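# Move the fork from the cup to beside the plate

## Task

Lift the fork out of the paper cup and set it down lying flat next to the plate, on whichever side of the plate the paper cup sits, with its tines aimed away from the robot arms (toward +x). Disturb nothing else, and at the end neither gripper may be touching anything it moved.

## Robot and tools

ROBOT. Two arms, left_arm and right_arm, each ending in a two-finger parallel gripper with a wrist camera. The left arm stands on the +y side. Calibrated bases in the scene frame: left_arm at (+0.007, +0.242, 0) m, right_arm at (-0.017, -0.367, 0) m, both turned only about a degree around z, with up being +z in each base frame.

FRAMES. The scene frame has its origin at table-top height, halfway between the nominal bases, with +z up and +x pointing out over the table, away from the arms. Fixed cameras and the table use the scene frame. Every hand position, quaternion, velocity and target, and the pose of each wrist camera, is expressed in that arm's own base frame. The gripper's fingers point along its +z axis and separate along its y axis. end_effector_position is the point between the finger pads, about 1 cm short of the fingertips.

ROW FORMAT. Any commanded row is 16 plain numbers, always for both arms: left x, y, z, qw, qx, qy, qz, opening, then the same eight for the right. x, y, z is an absolute goal position in metres and qw..qz an absolute goal orientation (w first), both in that arm's base frame. Opening runs from -1 (closed) to +1 (fully open, 0.094 m). To keep an arm still, repeat its last reported pose and its wanted opening every time; to keep an orientation, resend the same quaternion rather than the drifting reported one. Sending 0 as an opening is a real command, so repeat the present one to leave a gripper unchanged.

TOOLS.
- execute_actions(actions, cameras): actions is a list of actions; each action is a table of up to 15 rows, one row per 1/30 s control step; if shorter, its last row is held to fill 15 steps (0.5 s). An empty list just reports state and images. A target more than 0.6 m from the gripper's current position along any gripper axis gets the action refused for both arms; a malformed action refuses the whole call. Results also list end_effector_position at some steps.
- move(target, speed, blend, opening_speed, blocking, cameras): drives each gripper in a straight line from its Hand target to the row given (one row, or a list of up to 15 rows visited in order; no 0.6 m limit). speed: m/s, 0.002 to 2.9, default 0.25, turning up to twice that in rad/s; one value or one per target. blend: corner rounding in metres for lists, default 0. opening_speed: rate on the -1..+1 scale per second, at least 0.2; use a low value to close gently. blocking=false returns after about 0.5 s while the move continues; a new move replaces a running one. Moves last at least 0.5 s and stop after 10 s. Paths ignore obstacles and the other arm. Opening changes in later list rows happen only after arrival and rest. The result adds a move: line: done, off_target, moving, held or fault, per arm, plus limits such as paced (pose clipped) or held (steps withheld). done means within 10 mm and 2 degrees at rest; neither done nor off_target tells you about contact.
- wait(seconds): 0 to 10 s, arms keep their last command; ends early if a running move finishes.
- stop(): brakes a running move; needs room to stop.
- zoom_image(camera, region): region [x0, y0, x1, y1] in image pixels from the top-left, at most 504 by 504, from the latest image of a camera included in the newest results.
- read_manual(section): licence texts only.
- finished_scene(scene): the current scene's number; ends the scene irreversibly.
The cameras argument takes names from cam_head_left, cam_head_right, cam_high, cam_low, cam_left_wrist, cam_right_wrist (all 672x504); omitted, null or ["all"] gives all, [] gives none, an unknown name voids the call.

CONTROL BEHAVIOUR. Each step, commanded orientation is limited to 40 degrees from the measured one, and position is favoured if both cannot be met. After an action the arm heads to its Hand target, which may fall short of what you asked, so continue in the next call. Friction and weight can leave the hand a centimetre or more off in free air. Faster moves lag and overshoot more, especially with an arm nearly straight. Avoid paths close to an arm's own base: they can flip its shoulder posture. Reported poses can be off by a few centimetres.

RESULT LINES. Tool commands: present gripper commands. grip_measured: finger opening on the -1..+1 scale (reads up to about 2.7 mm wide when empty, and a bit narrower than a squeezed part). The last Joint positions entry is the opening in metres. grip_effort_nm: gripper motor effort, negative closing, with offset and friction, not a finger force. Joint torques include the arm's weight; joints 1 to 3 wrap at ±28 N m. Joint velocities reading within noise means the arm is still. MOTOR HOT warns of heating; OVER-TEMPERATURE FAULT folds that arm and disables it, and beyond that it collapses. Holding loads, stretching out or pushing unreachably heats motors. To release, command an opening well above grip_measured.

AVOID. Dropping the fork or releasing it while it moves, fast impacts, hard presses into the table or objects, anything leaving the table, grippers or arms hitting or squeezing each other (the clearance check does not guard gripper against gripper), and any camera cable resting on an object, which counts as touching it. Objects may occasionally be nudged by outside pushes.

Each tool is called after "Call:" by a JSON object that holds its "op" and its "data", one argument or row to a line.

## Session

Call:
{"op": "execute_actions", "data": {
  "actions": []
}}

Scene clock: 0.00 s.
left_arm: end_effector_position=(+0.2893, -0.0819, +0.1109) grip_measured=+1.000 grip_effort_nm=n/a end_effector_quat_wxyz=(+0.363, -0.034, +0.921, -0.134) | right_arm: end_effector_position=(+0.3500, +0.0634, +0.2005) grip_measured=+1.000 grip_effort_nm=n/a end_effector_quat_wxyz=(+0.544, +0.000, +0.839, +0.014)
Joint positions: left_arm=[-0.252 1.001 0.538 -0.314 0.045 -0.345 0.094] | right_arm=[0.302 1.03 0.622 -0.027 0.252 0.14 0.094]
Joint velocities: within noise
Joint torques (N m): no reading
Heat: left arm: 31 °C; right arm: 27 °C.
Hand target: left_arm +0.2935, -0.0828, +0.1201; +0.376, -0.033, +0.916, -0.137 | right_arm +0.3521, +0.0636, +0.2126; +0.557, +0.003, +0.830, +0.016
Tool commands: left_gripper/opening=+1.0 right_gripper/opening=+1.0

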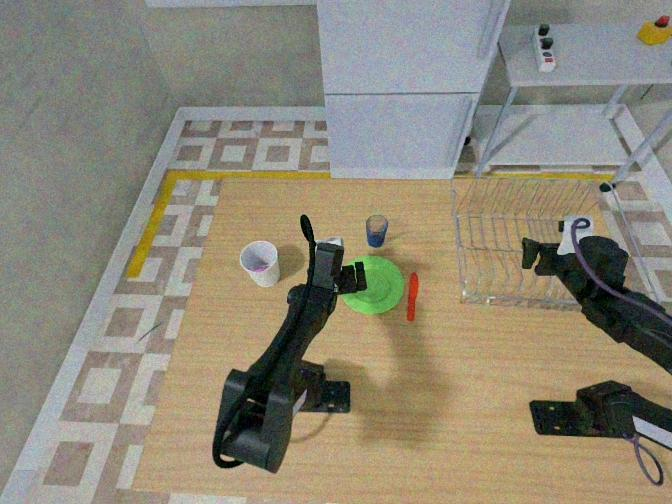

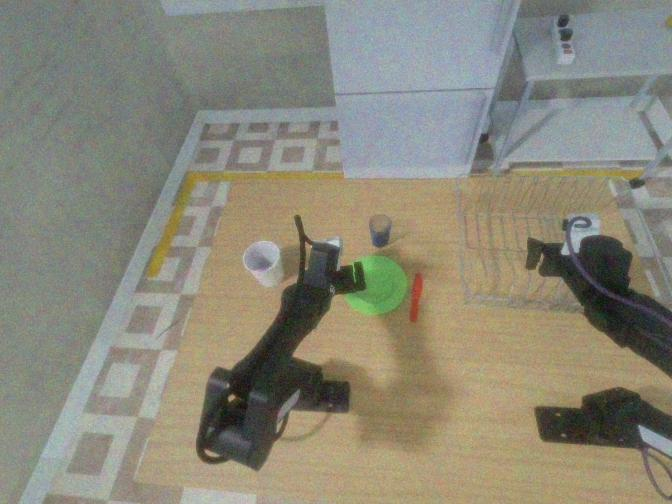

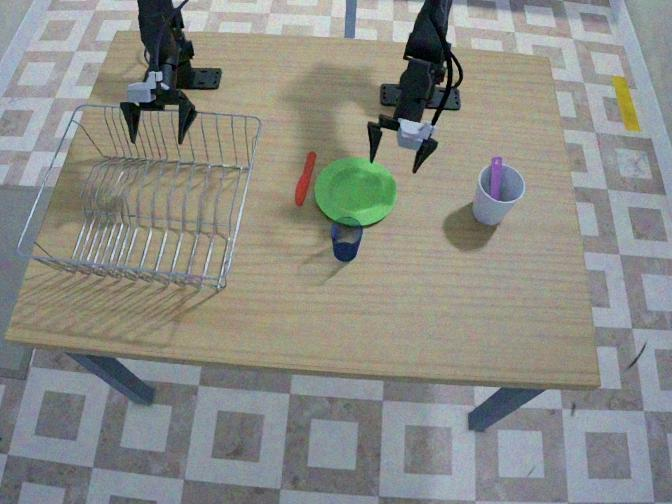

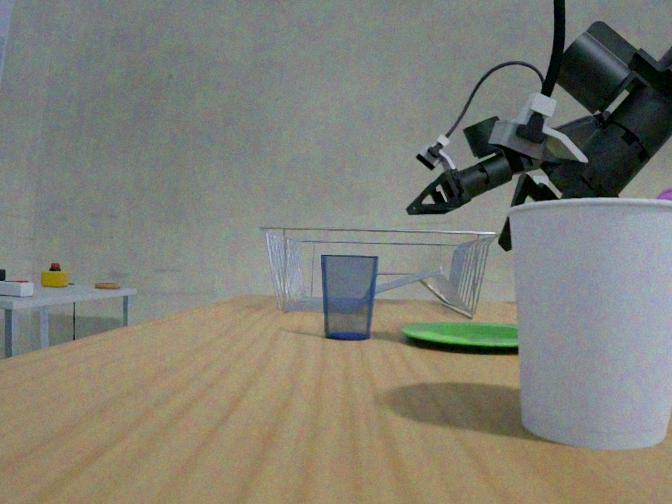

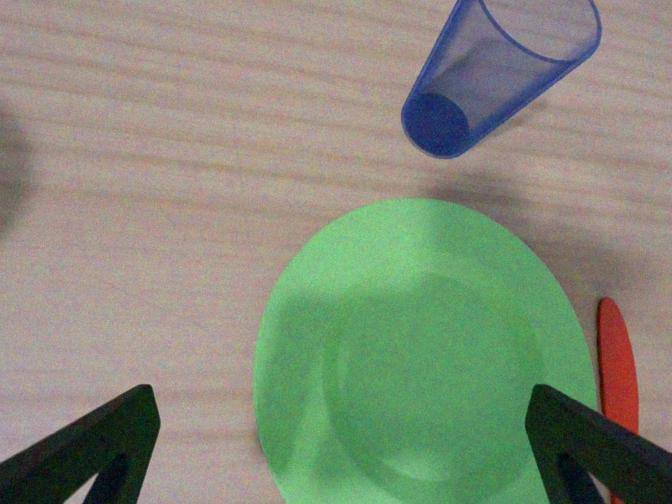

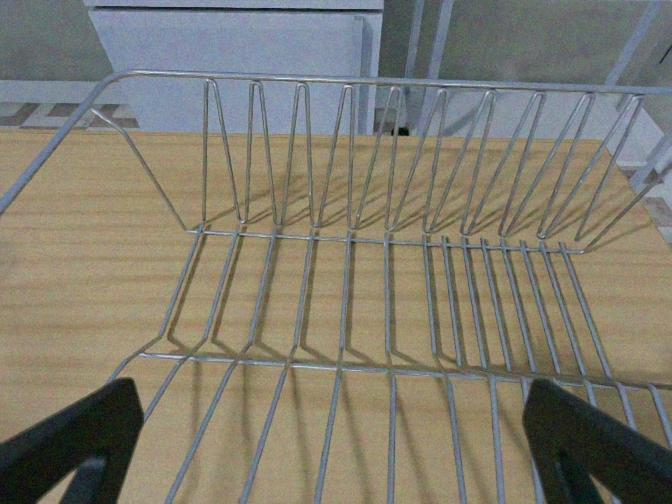

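Call:
{"op": "zoom_image", "data": {
  "camera": "cam_high",
  "region": [440, 130, 560, 250]
}}

Call:
{"op": "zoom_image", "data": {
  "camera": "cam_head_left",
  "region": [210, 210, 330, 310]
}}

Call:
{"op": "zoom_image", "data": {
  "camera": "cam_head_right",
  "region": [210, 210, 330, 310]
}}

Call:
{"op": "zoom_image", "data": {
  "camera": "cam_low",
  "region": [472, 150, 672, 450]
}}

Scaled by 4.200 from the camera's 672x504 image, which has a finer 960x720 frame.

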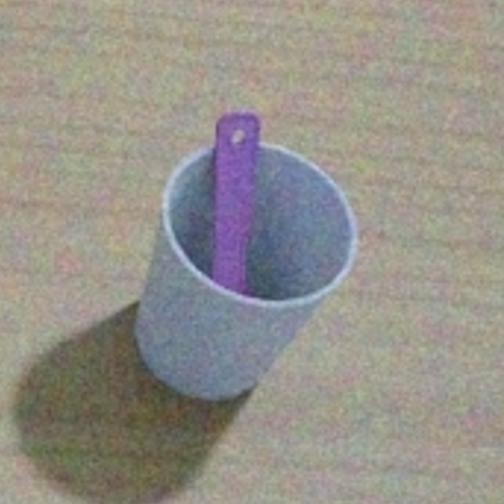

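Scaled by 4.200 from the camera's 672x504 image, which has a finer 960x720 frame.

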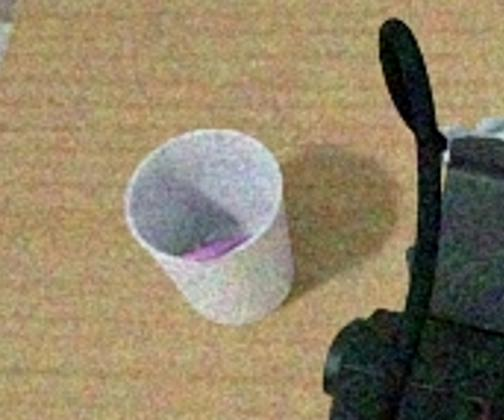

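Scaled by 4.200 from the camera's 672x504 image, which has a finer 960x720 frame.

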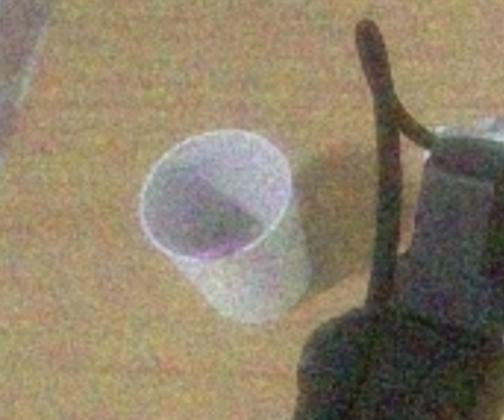

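Scaled by 1.680 from the camera's 672x504 image, which has a finer 960x720 frame.

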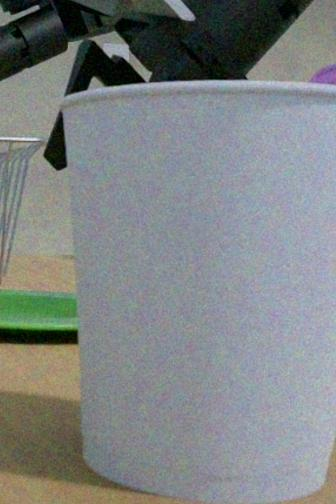

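Call:
{"op": "zoom_image", "data": {
  "camera": "cam_high",
  "region": [350, 60, 480, 200]
}}

Call:
{"op": "zoom_image", "data": {
  "camera": "cam_head_left",
  "region": [280, 210, 430, 340]
}}

Scaled by 3.600 from the camera's 672x504 image, which has a finer 960x720 frame.

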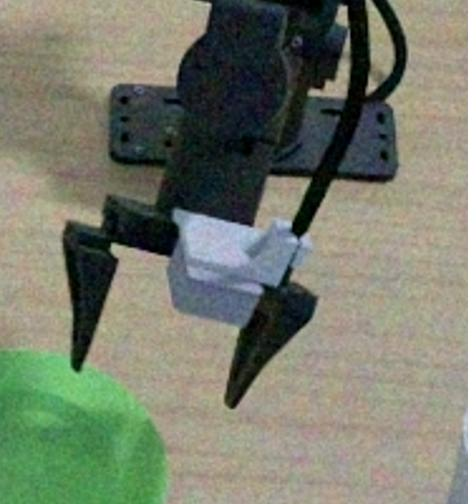

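Scaled by 3.360 from the camera's 672x504 image, which has a finer 960x720 frame.

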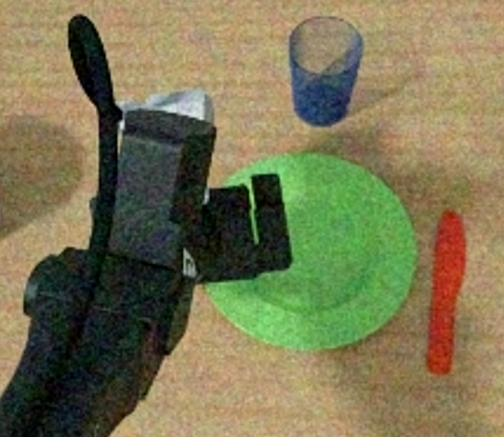

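Call:
{"op": "move", "data": {
  "target": [0.275, 0.13, 0.25, 0, 0, 1, 0, 1, 0.3500, 0.0634, 0.2005, 0.544, 0, 0.839, 0.014, 1],
  "speed": 0.3
}}

Scene clock: 69.40 s.
left_arm: end_effector_position=(+0.2749, +0.1288, +0.2432) grip_measured=+1.000 grip_effort_nm=-0.022 end_effector_quat_wxyz=(+0.092, -0.007, +0.995, +0.037) | right_arm: end_effector_position=(+0.3500, +0.0634, +0.2005) grip_measured=+1.000 grip_effort_nm=-0.002 end_effector_quat_wxyz=(+0.544, +0.000, +0.839, +0.014)
Joint positions: left_arm=[0.441 1.59 1.776 -1.558 0.01 0.426 0.094] | right_arm=[0.302 1.03 0.622 -0.027 0.252 0.14 0.094]
Joint velocities: within noise
Joint torques (N m): left_arm=[0.06 -6.16 8.47 0.27 -0.09 0.12] | right_arm=[-0.06 -2.21 7.46 2.13 0.07 0.01]
Heat: left arm: 37 °C; right arm: 36 °C.
Hand target: left_arm +0.2749, +0.1300, +0.2493; +0.095, -0.001, +0.995, +0.043 | right_arm +0.3500, +0.0634, +0.2005; +0.544, +0.000, +0.839, +0.014
Off the commanded pose: left_arm 0.007 m, 11 deg | right_arm 0.000 m, 0 deg.
joint sent to its limit (left arm) — joint 4 (wrist pitch), lower limit. The joint targets are off in orientation, not in position.
move: off_target (left_arm)
camera_calibration:
cam_left_wrist: T_world_to_cam=[[0.0181259, -0.997645, -0.0661568, 0.139555], [-0.963596, -0.0350837, 0.265052, 0.243569], [-0.266749, 0.0589441, -0.961962, 0.390571], [0, 0, 0, 1]] pos_world=[0.336357, 0.12475, 0.320388]

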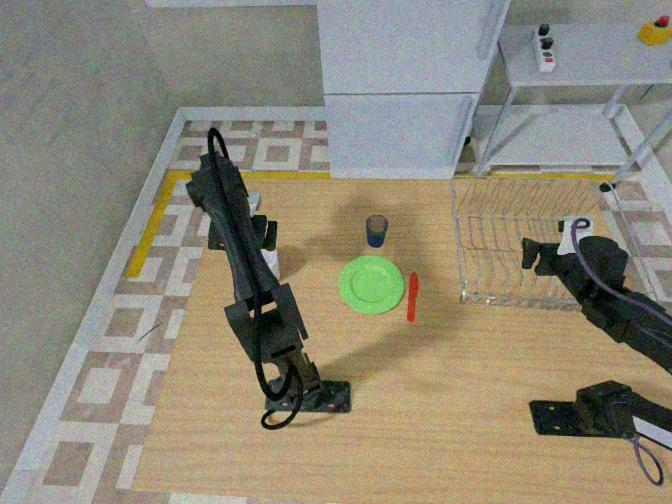

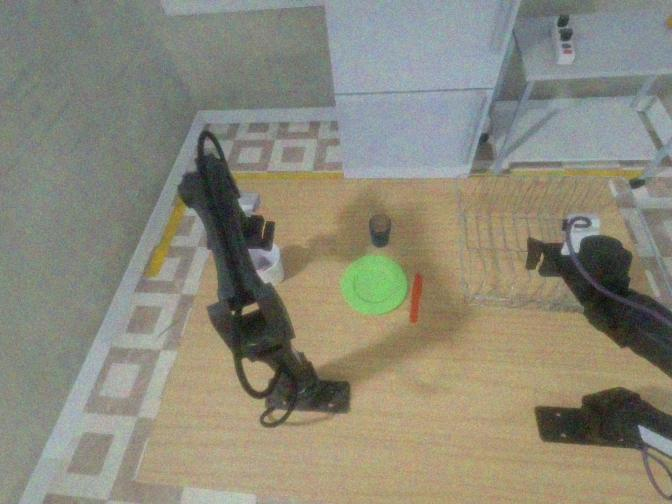

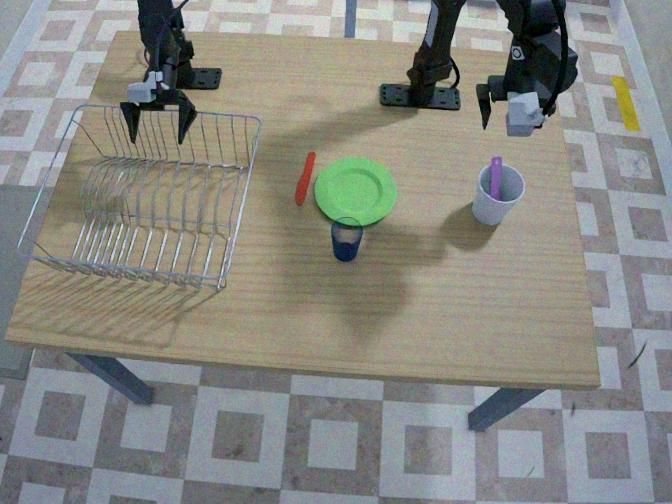

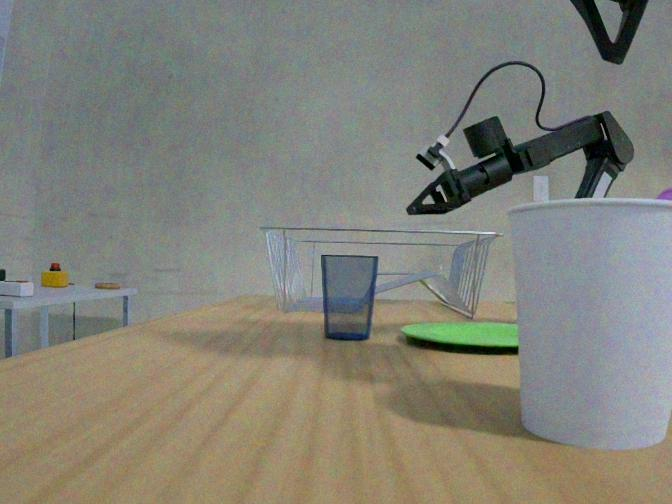

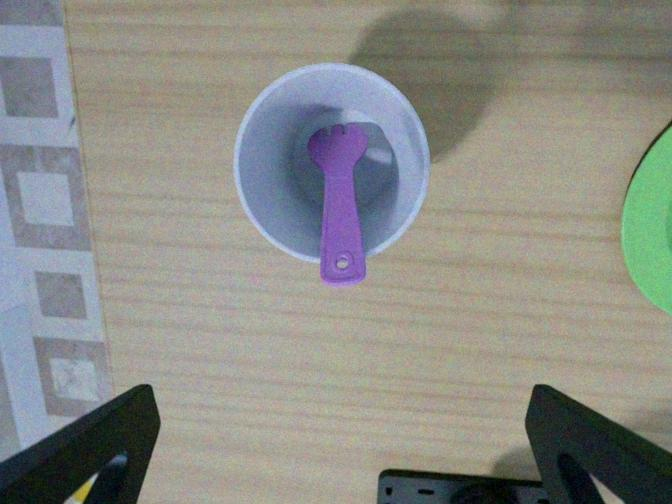

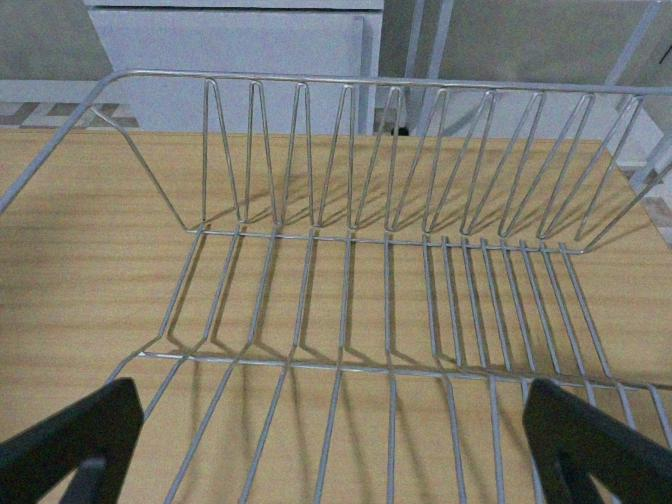

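Call:
{"op": "move", "data": {
  "target": [0.268, 0.132, 0.19, 0.1043, -0.0607, 0.9926, 0.0064, 0.0, 0.3500, 0.0634, 0.2005, 0.544, 0, 0.839, 0.014, 1],
  "speed": 0.2,
  "cameras": ["cam_left_wrist", "cam_low", "cam_high"]
}}

Scene clock: 113.87 s.
left_arm: end_effector_position=(+0.2652, +0.1323, +0.1833) grip_measured=+0.003 grip_effort_nm=-0.168 end_effector_quat_wxyz=(+0.082, -0.056, +0.995, +0.004) | right_arm: end_effector_position=(+0.3500, +0.0634, +0.2005) grip_measured=+1.000 grip_effort_nm=-0.007 end_effector_quat_wxyz=(+0.544, +0.000, +0.839, +0.014)
Joint positions: left_arm=[0.497 1.537 1.48 -1.363 0.063 0.381 0.047] | right_arm=[0.302 1.03 0.622 -0.027 0.252 0.14 0.094]
Joint velocities: within noise
Joint torques (N m): left_arm=[0.44 -8.8 5.76 0.52 0.13 -0.1] | right_arm=[0.1 -2.22 7.61 2.15 0.05 0.04]
Heat: left arm: 35 °C; right arm: 34 °C.
Hand target: left_arm +0.2679, +0.1320, +0.1901; +0.104, -0.061, +0.993, +0.006 | right_arm +0.3500, +0.0634, +0.2005; +0.544, +0.000, +0.839, +0.014
Off the commanded pose: left_arm 0.007 m, 3 deg | right_arm 0.000 m, 0 deg.
move: off_target (left_arm)
camera_calibration:
cam_left_wrist: T_world_to_cam=[[0.10892, -0.99402, 0.0078327, 0.101076], [-0.952831, -0.102155, 0.285792, 0.252385], [-0.283282, -0.0385916, -0.95826, 0.346685], [0, 0, 0, 1]] pos_world=[0.32768, 0.139633, 0.259293]
Images, in order (width x height): cam_high 672x504, cam_low 672x504, cam_left_wrist 672x504.

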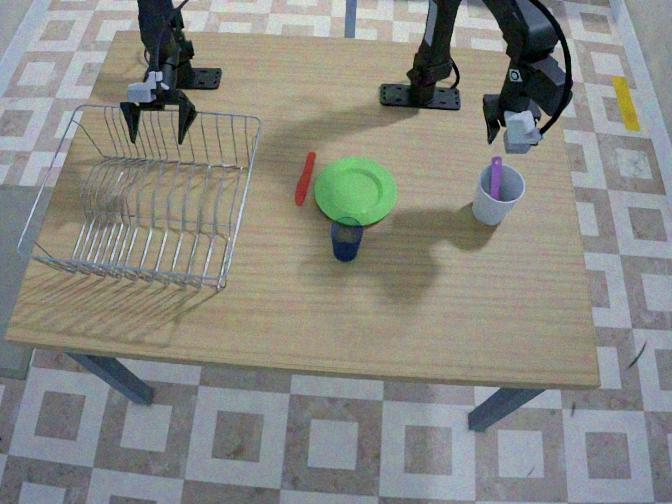

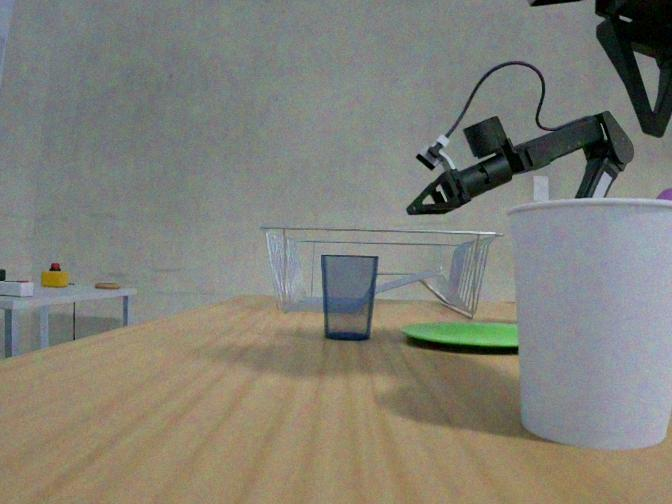

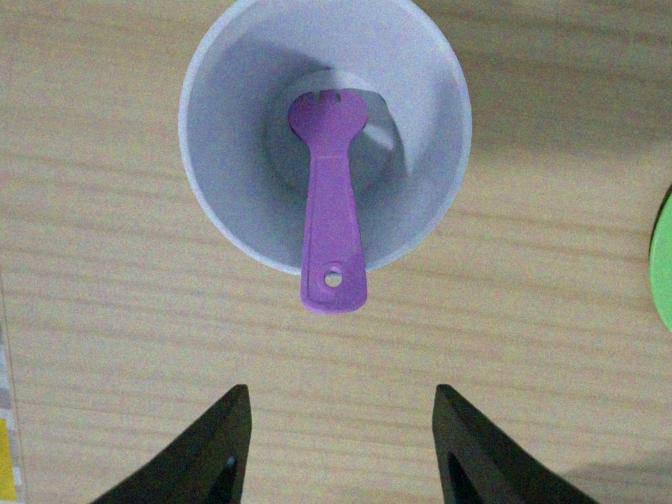

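Call:
{"op": "move", "data": {
  "target": [
    [0.2707, 0.1325, 0.15, 0.1043, -0.0607, 0.9926, 0.0064, 0.0, 0.3500, 0.0634, 0.2005, 0.544, 0, 0.839, 0.014, 1],
    [0.2707, 0.1325, 0.136, 0.1043, -0.0607, 0.9926, 0.0064, 0.0, 0.3500, 0.0634, 0.2005, 0.544, 0, 0.839, 0.014, 1]
  ],
  "speed": [0.15, 0.05],
  "cameras": ["cam_left_wrist", "cam_low", "cam_high"]
}}

Call:
{"op": "zoom_image", "data": {
  "camera": "cam_high",
  "region": [440, 80, 580, 220]
}}

Call:
{"op": "zoom_image", "data": {
  "camera": "cam_low",
  "region": [520, 60, 672, 220]
}}

Scene clock: 128.87 s.
left_arm: end_effector_position=(+0.2660, +0.1326, +0.1288) grip_measured=+0.003 grip_effort_nm=-0.164 end_effector_quat_wxyz=(+0.081, -0.057, +0.995, +0.003) | right_arm: end_effector_position=(+0.3500, +0.0634, +0.2005) grip_measured=+1.000 grip_effort_nm=-0.002 end_effector_quat_wxyz=(+0.544, +0.000, +0.839, +0.014)
Joint positions: left_arm=[0.497 1.527 1.254 -1.149 0.064 0.377 0.047] | right_arm=[0.302 1.03 0.622 -0.027 0.252 0.14 0.094]
Joint velocities: within noise
Joint torques (N m): left_arm=[0.17 -8.83 5.96 0.49 0.12 -0.1] | right_arm=[-0.06 -2.55 7.83 2.12 0.09 0.02]
Heat: left arm: 34 °C; right arm: 34 °C.
Hand target: left_arm +0.2706, +0.1326, +0.1361; +0.104, -0.061, +0.993, +0.006 | right_arm +0.3500, +0.0634, +0.2005; +0.544, +0.000, +0.839, +0.014
Off the commanded pose: left_arm 0.009 m, 3 deg | right_arm 0.000 m, 0 deg.
move: off_target (left_arm)
camera_calibration:
cam_left_wrist: T_world_to_cam=[[0.112255, -0.993633, 0.00964005, 0.100673], [-0.95196, -0.104755, 0.287746, 0.268704], [-0.284904, -0.0414778, -0.957658, 0.295493], [0, 0, 0, 1]] pos_world=[0.328682, 0.140436, 0.204692]
Images, in order (width x height): cam_high 672x504, cam_low 672x504, cam_left_wrist 672x504.

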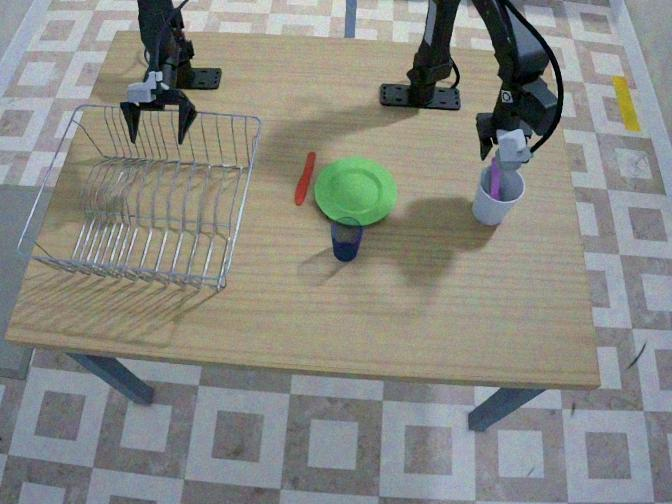

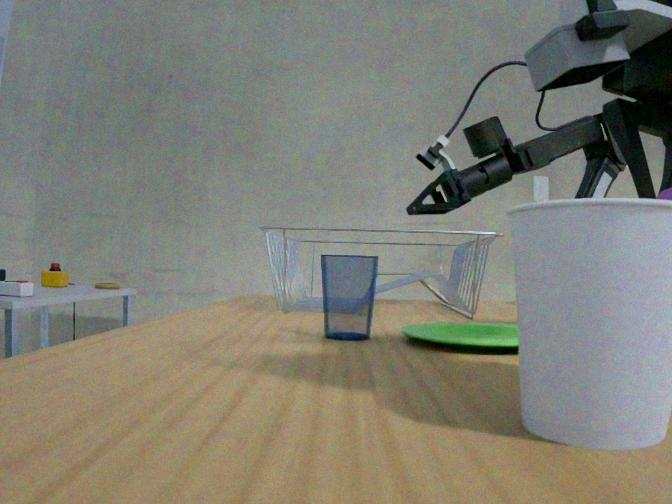

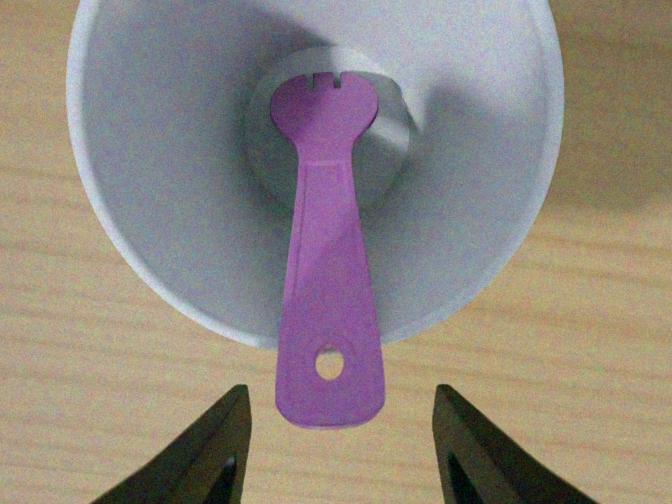

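Scaled by 3.600 from the camera's 672x504 image, which has a finer 960x720 frame.

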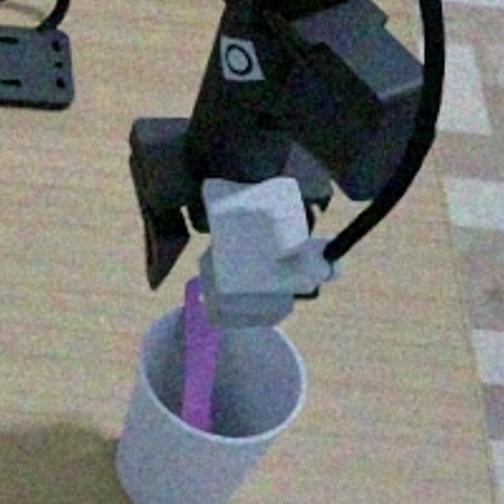

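Scaled by 3.150 from the camera's 672x504 image, which has a finer 960x720 frame.

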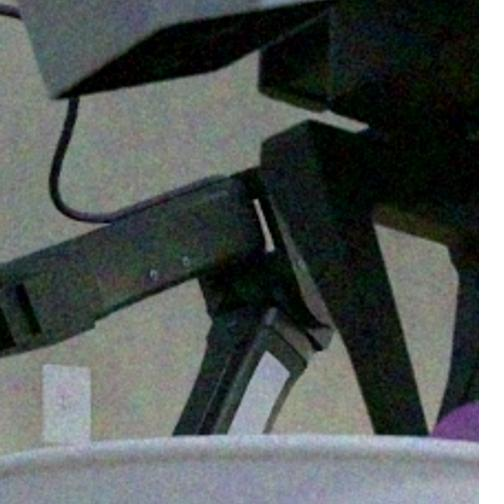

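Call:
{"op": "move", "data": {
  "target": [0.2707, 0.1347, 0.136, 0.1043, -0.0607, 0.9926, 0.0064, -0.55, 0.3500, 0.0634, 0.2005, 0.544, 0, 0.839, 0.014, 1],
  "speed": 0.05,
  "opening_speed": 0.3,
  "cameras": ["cam_left_wrist"]
}}

Scene clock: 136.37 s.
left_arm: end_effector_position=(+0.2662, +0.1327, +0.1288) grip_measured=-0.547 grip_effort_nm=-0.164 end_effector_quat_wxyz=(+0.081, -0.057, +0.995, +0.003) | right_arm: end_effector_position=(+0.3500, +0.0634, +0.2005) grip_measured=+1.000 grip_effort_nm=0.002 end_effector_quat_wxyz=(+0.544, +0.000, +0.839, +0.014)
Joint positions: left_arm=[0.497 1.527 1.254 -1.148 0.064 0.377 0.021] | right_arm=[0.302 1.03 0.622 -0.027 0.252 0.14 0.094]
Joint velocities: within noise
Joint torques (N m): left_arm=[0.73 -8.43 6.3 0.51 0.13 -0.02] | right_arm=[0.01 -2.29 7.47 2.15 0.05 -0.02]
Heat: left arm: 34 °C; right arm: 34 °C.
Hand target: left_arm +0.2706, +0.1347, +0.1361; +0.104, -0.061, +0.993, +0.006 | right_arm +0.3500, +0.0634, +0.2005; +0.544, +0.000, +0.839, +0.014
Off the commanded pose: left_arm 0.009 m, 3 deg | right_arm 0.000 m, 0 deg.
move: off_target (left_arm)
camera_calibration:
cam_left_wrist: T_world_to_cam=[[0.112223, -0.993636, 0.00963645, 0.100672], [-0.9522, -0.10476, 0.28695, 0.269012], [-0.284115, -0.0413782, -0.957897, 0.295393], [0, 0, 0, 1]] pos_world=[0.328781, 0.140436, 0.204793]
Images, in order (width x height): cam_left_wrist 672x504.

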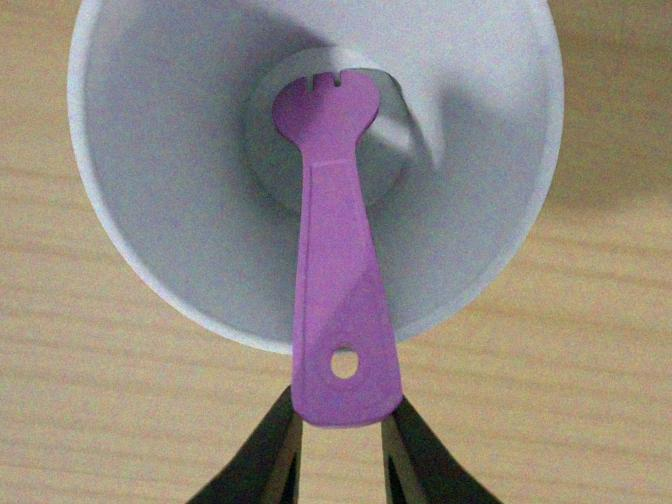

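Call:
{"op": "move", "data": {
  "target": [0.2707, 0.1347, 0.136, 0.1043, -0.0607, 0.9926, 0.0064, -0.65, 0.3500, 0.0634, 0.2005, 0.544, 0, 0.839, 0.014, 1],
  "speed": 0.05,
  "opening_speed": 0.2,
  "cameras": ["cam_left_wrist"]
}}

Scene clock: 139.93 s.
left_arm: end_effector_position=(+0.2662, +0.1327, +0.1288) grip_measured=-0.647 grip_effort_nm=-0.173 end_effector_quat_wxyz=(+0.081, -0.057, +0.995, +0.003) | right_arm: end_effector_position=(+0.3500, +0.0634, +0.2005) grip_measured=+1.000 grip_effort_nm=0.002 end_effector_quat_wxyz=(+0.544, +0.000, +0.839, +0.014)
Joint positions: left_arm=[0.497 1.527 1.254 -1.148 0.064 0.377 0.017] | right_arm=[0.302 1.03 0.622 -0.027 0.252 0.14 0.094]
Joint velocities: within noise
Joint torques (N m): left_arm=[0.72 -8.47 6.3 0.51 0.13 -0.03] | right_arm=[-0.09 -2.4 7.72 2.16 0.05 -0.02]
Heat: left arm: 34 °C; right arm: 34 °C.
Hand target: left_arm +0.2706, +0.1347, +0.1361; +0.104, -0.061, +0.993, +0.006 | right_arm +0.3500, +0.0634, +0.2005; +0.544, +0.000, +0.839, +0.014
Off the commanded pose: left_arm 0.009 m, 3 deg | right_arm 0.000 m, 0 deg.
move: off_target (left_arm)
camera_calibration:
cam_left_wrist: T_world_to_cam=[[0.112223, -0.993636, 0.00963645, 0.100672], [-0.9522, -0.10476, 0.28695, 0.269012], [-0.284115, -0.0413782, -0.957897, 0.295393], [0, 0, 0, 1]] pos_world=[0.328781, 0.140436, 0.204793]
Images, in order (width x height): cam_left_wrist 672x504.

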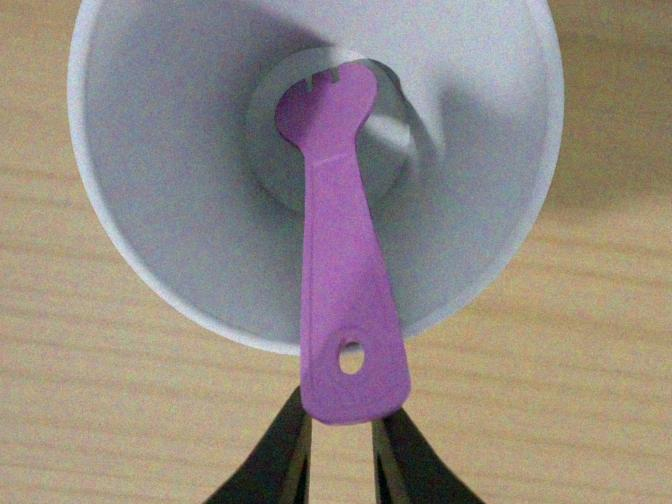

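Call:
{"op": "move", "data": {
  "target": [
    [0.2707, 0.1347, 0.137, 0.1043, -0.0607, 0.9926, 0.0064, 0.0, 0.3500, 0.0634, 0.2005, 0.544, 0, 0.839, 0.014, 1],
    [0.277, 0.1357, 0.139, 0.1043, -0.0607, 0.9926, 0.0064, 0.0, 0.3500, 0.0634, 0.2005, 0.544, 0, 0.839, 0.014, 1]
  ],
  "speed": 0.05,
  "cameras": ["cam_left_wrist", "cam_low"]
}}

Call:
{"op": "zoom_image", "data": {
  "camera": "cam_low",
  "region": [520, 60, 672, 220]
}}

Scene clock: 155.93 s.
left_arm: end_effector_position=(+0.2662, +0.1327, +0.1288) grip_measured=-0.003 grip_effort_nm=0.115 end_effector_quat_wxyz=(+0.081, -0.057, +0.995, +0.003) | right_arm: end_effector_position=(+0.3500, +0.0634, +0.2005) grip_measured=+1.000 grip_effort_nm=-0.002 end_effector_quat_wxyz=(+0.544, +0.000, +0.839, +0.014)
Joint positions: left_arm=[0.497 1.527 1.254 -1.148 0.064 0.377 0.047] | right_arm=[0.302 1.03 0.622 -0.027 0.252 0.14 0.094]
Joint velocities: within noise
Joint torques (N m): left_arm=[0.16 -6.38 9.26 0.42 0.11 -0.09] | right_arm=[-0.16 -2.26 7.56 2.14 0.05 0.02]
Heat: left arm: 33 °C; right arm: 35 °C.
Hand target: left_arm +0.2766, +0.1356, +0.1391; +0.104, -0.061, +0.993, +0.006 | right_arm +0.3500, +0.0634, +0.2005; +0.544, +0.000, +0.839, +0.014
Off the commanded pose: left_arm 0.015 m, 3 deg | right_arm 0.000 m, 0 deg.
move: off_target (left_arm)
camera_calibration:
cam_left_wrist: T_world_to_cam=[[0.11256, -0.993597, 0.00975304, 0.100532], [-0.952162, -0.105049, 0.286969, 0.269037], [-0.284107, -0.0415877, -0.95789, 0.295419], [0, 0, 0, 1]] pos_world=[0.328781, 0.140436, 0.204793]
Images, in order (width x height): cam_low 672x504, cam_left_wrist 672x504.

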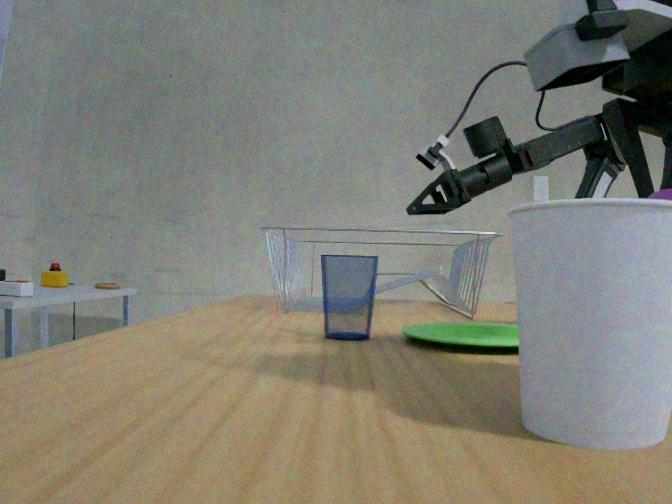

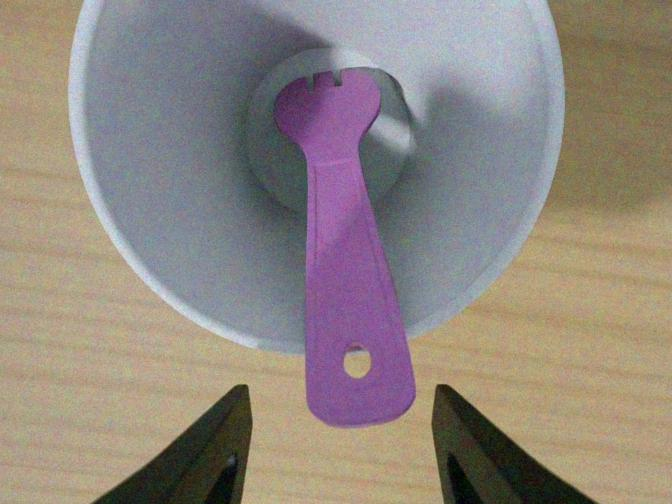

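Scaled by 3.150 from the camera's 672x504 image, which has a finer 960x720 frame.

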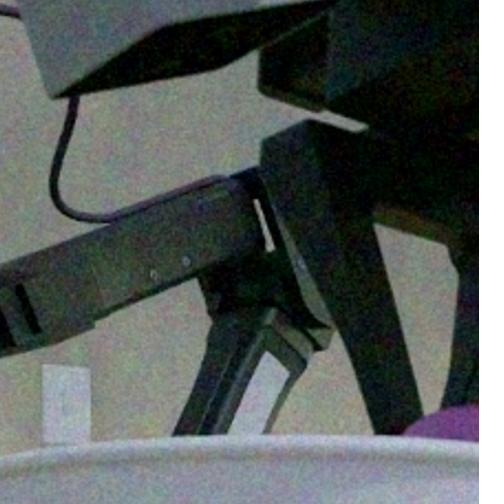

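Call:
{"op": "move", "data": {
  "target": [
    [0.2767, 0.128, 0.175, 0.1043, -0.0607, 0.9926, 0.0064, 0.0, 0.3500, 0.0634, 0.2005, 0.544, 0, 0.839, 0.014, 1],
    [0.2767, 0.128, 0.1385, 0.1043, -0.0607, 0.9926, 0.0064, 0.0, 0.3500, 0.0634, 0.2005, 0.544, 0, 0.839, 0.014, 1]
  ],
  "speed": 0.1,
  "cameras": ["cam_left_wrist", "cam_low"]
}}

Call:
{"op": "zoom_image", "data": {
  "camera": "cam_low",
  "region": [520, 60, 672, 220]
}}

Scene clock: 161.83 s.
left_arm: end_effector_position=(+0.2713, +0.1281, +0.1337) grip_measured=-0.003 grip_effort_nm=0.115 end_effector_quat_wxyz=(+0.086, -0.059, +0.995, +0.003) | right_arm: end_effector_position=(+0.3500, +0.0634, +0.2005) grip_measured=+1.000 grip_effort_nm=0.002 end_effector_quat_wxyz=(+0.544, +0.000, +0.839, +0.014)
Joint positions: left_arm=[0.476 1.527 1.272 -1.156 0.064 0.353 0.047] | right_arm=[0.302 1.03 0.622 -0.027 0.252 0.14 0.094]
Joint velocities: within noise
Joint torques (N m): left_arm=[-0.12 -7.71 6.19 0.53 0.07 -0.09] | right_arm=[-0.05 -2.47 7.5 2.17 0.05 0.03]
Heat: left arm: 34 °C; right arm: 35 °C.
Hand target: left_arm +0.2765, +0.1279, +0.1385; +0.104, -0.061, +0.993, +0.006 | right_arm +0.3500, +0.0634, +0.2005; +0.544, +0.000, +0.839, +0.014
Off the commanded pose: left_arm 0.007 m, 2 deg | right_arm 0.000 m, 0 deg.
move: done
camera_calibration:
cam_left_wrist: T_world_to_cam=[[0.115203, -0.99329, 0.0102056, 0.0946075], [-0.954476, -0.107843, 0.278111, 0.2741], [-0.275144, -0.0417801, -0.960495, 0.299319], [0, 0, 0, 1]] pos_world=[0.333079, 0.136038, 0.210299]
Images, in order (width x height): cam_low 672x504, cam_left_wrist 672x504.

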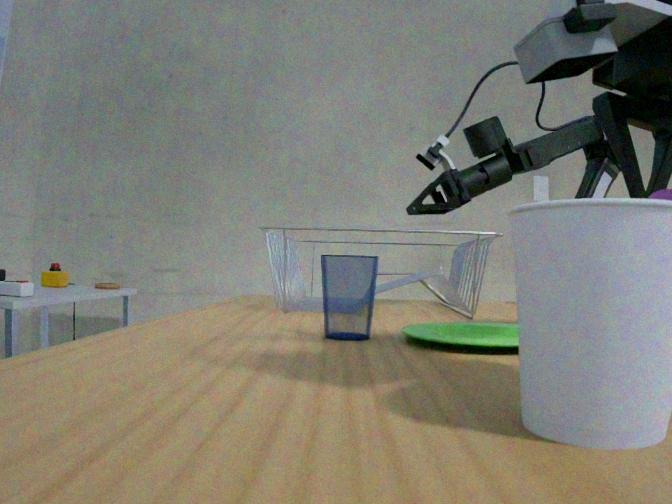

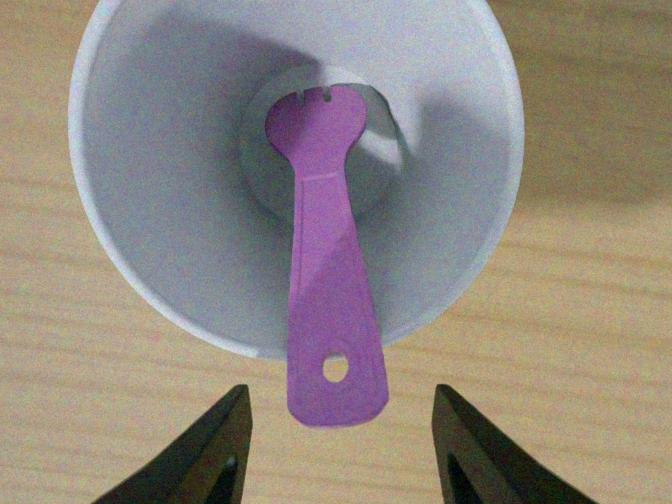

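Scaled by 3.150 from the camera's 672x504 image, which has a finer 960x720 frame.

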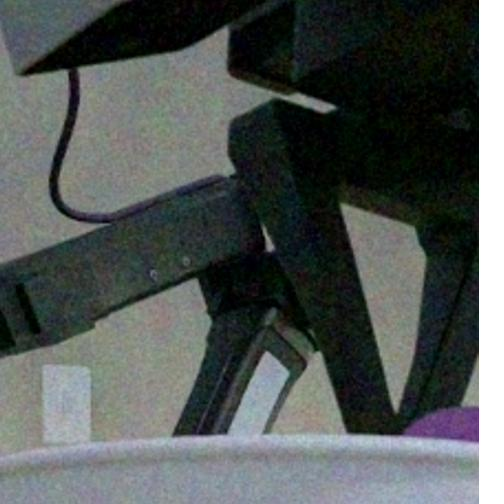

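Call:
{"op": "move", "data": {
  "target": [0.2767, 0.128, 0.1355, 0.1043, -0.0607, 0.9926, 0.0064, -0.53, 0.3500, 0.0634, 0.2005, 0.544, 0, 0.839, 0.014, 1],
  "speed": 0.05,
  "opening_speed": 0.3,
  "cameras": ["cam_left_wrist"]
}}

Scene clock: 167.20 s.
left_arm: end_effector_position=(+0.2721, +0.1285, +0.1315) grip_measured=-0.525 grip_effort_nm=-0.589 end_effector_quat_wxyz=(+0.087, -0.059, +0.994, +0.004) | right_arm: end_effector_position=(+0.3500, +0.0634, +0.2005) grip_measured=+1.000 grip_effort_nm=-0.007 end_effector_quat_wxyz=(+0.544, +0.000, +0.839, +0.014)
Joint positions: left_arm=[0.476 1.527 1.263 -1.143 0.064 0.352 0.022] | right_arm=[0.302 1.03 0.622 -0.027 0.252 0.14 0.094]
Joint velocities: left_arm=[-0.002 -0.002 -0.002 -0.081 -0.007 -0.066 -0.007] | right_arm=[within noise]
Joint torques (N m): left_arm=[-0.13 -7.68 5.98 0.52 0.08 -0.09] | right_arm=[-0.08 -2.4 7.79 2.15 0.05 -0.01]
Heat: left arm: 34 °C; right arm: 35 °C.
Hand target: left_arm +0.2766, +0.1280, +0.1356; +0.104, -0.061, +0.993, +0.006 | right_arm +0.3500, +0.0634, +0.2005; +0.544, +0.000, +0.839, +0.014
Off the commanded pose: left_arm 0.006 m, 2 deg | right_arm 0.000 m, 0 deg.
move: done
camera_calibration:
cam_left_wrist: T_world_to_cam=[[0.115484, -0.993269, 0.00898265, 0.0950147], [-0.955376, -0.108594, 0.274707, 0.276372], [-0.271883, -0.040306, -0.961486, 0.296495], [0, 0, 0, 1]] pos_world=[0.333678, 0.136338, 0.208301]
Images, in order (width x height): cam_left_wrist 672x504.

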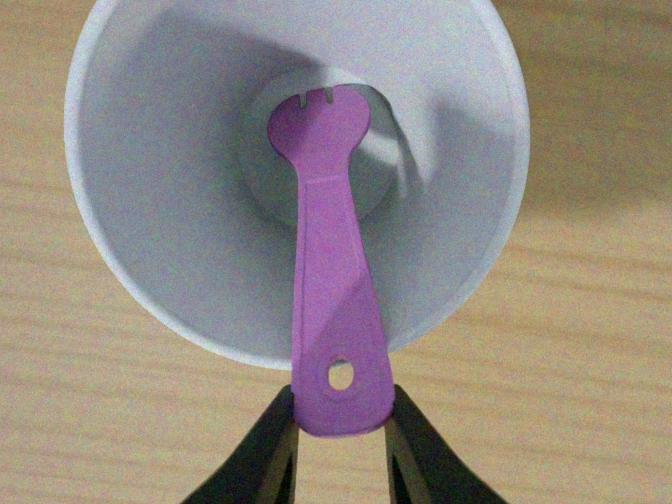

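Call:
{"op": "move", "data": {
  "target": [0.2767, 0.128, 0.1355, 0.1043, -0.0607, 0.9926, 0.0064, -0.58, 0.3500, 0.0634, 0.2005, 0.544, 0, 0.839, 0.014, 1],
  "speed": 0.05,
  "opening_speed": 0.2,
  "cameras": ["cam_left_wrist"]
}}

Scene clock: 171.90 s.
left_arm: end_effector_position=(+0.2721, +0.1285, +0.1315) grip_measured=-0.552 grip_effort_nm=-1.057 end_effector_quat_wxyz=(+0.087, -0.059, +0.994, +0.004) | right_arm: end_effector_position=(+0.3500, +0.0634, +0.2005) grip_measured=+1.000 grip_effort_nm=0.002 end_effector_quat_wxyz=(+0.544, +0.000, +0.839, +0.014)
Joint positions: left_arm=[0.476 1.527 1.263 -1.143 0.064 0.352 0.021] | right_arm=[0.302 1.03 0.622 -0.027 0.252 0.14 0.094]
Joint velocities: within noise
Joint torques (N m): left_arm=[-0.12 -7.68 6 0.53 0.08 -0.09] | right_arm=[0.13 -2.17 7.58 2.16 0.09 0.01]
Heat: left arm: 34 °C; right arm: 35 °C.
Hand target: left_arm +0.2766, +0.1280, +0.1356; +0.104, -0.061, +0.993, +0.006 | right_arm +0.3500, +0.0634, +0.2005; +0.544, +0.000, +0.839, +0.014
Off the commanded pose: left_arm 0.006 m, 2 deg | right_arm 0.000 m, 0 deg.
move: done
camera_calibration:
cam_left_wrist: T_world_to_cam=[[0.115902, -0.99322, 0.00898041, 0.0948693], [-0.955328, -0.108996, 0.274716, 0.276409], [-0.271875, -0.0404193, -0.961484, 0.296507], [0, 0, 0, 1]] pos_world=[0.333678, 0.136338, 0.208301]
Images, in order (width x height): cam_left_wrist 672x504.

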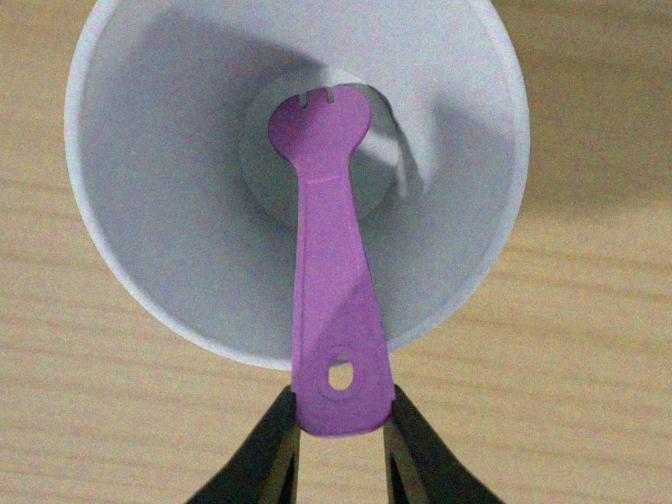

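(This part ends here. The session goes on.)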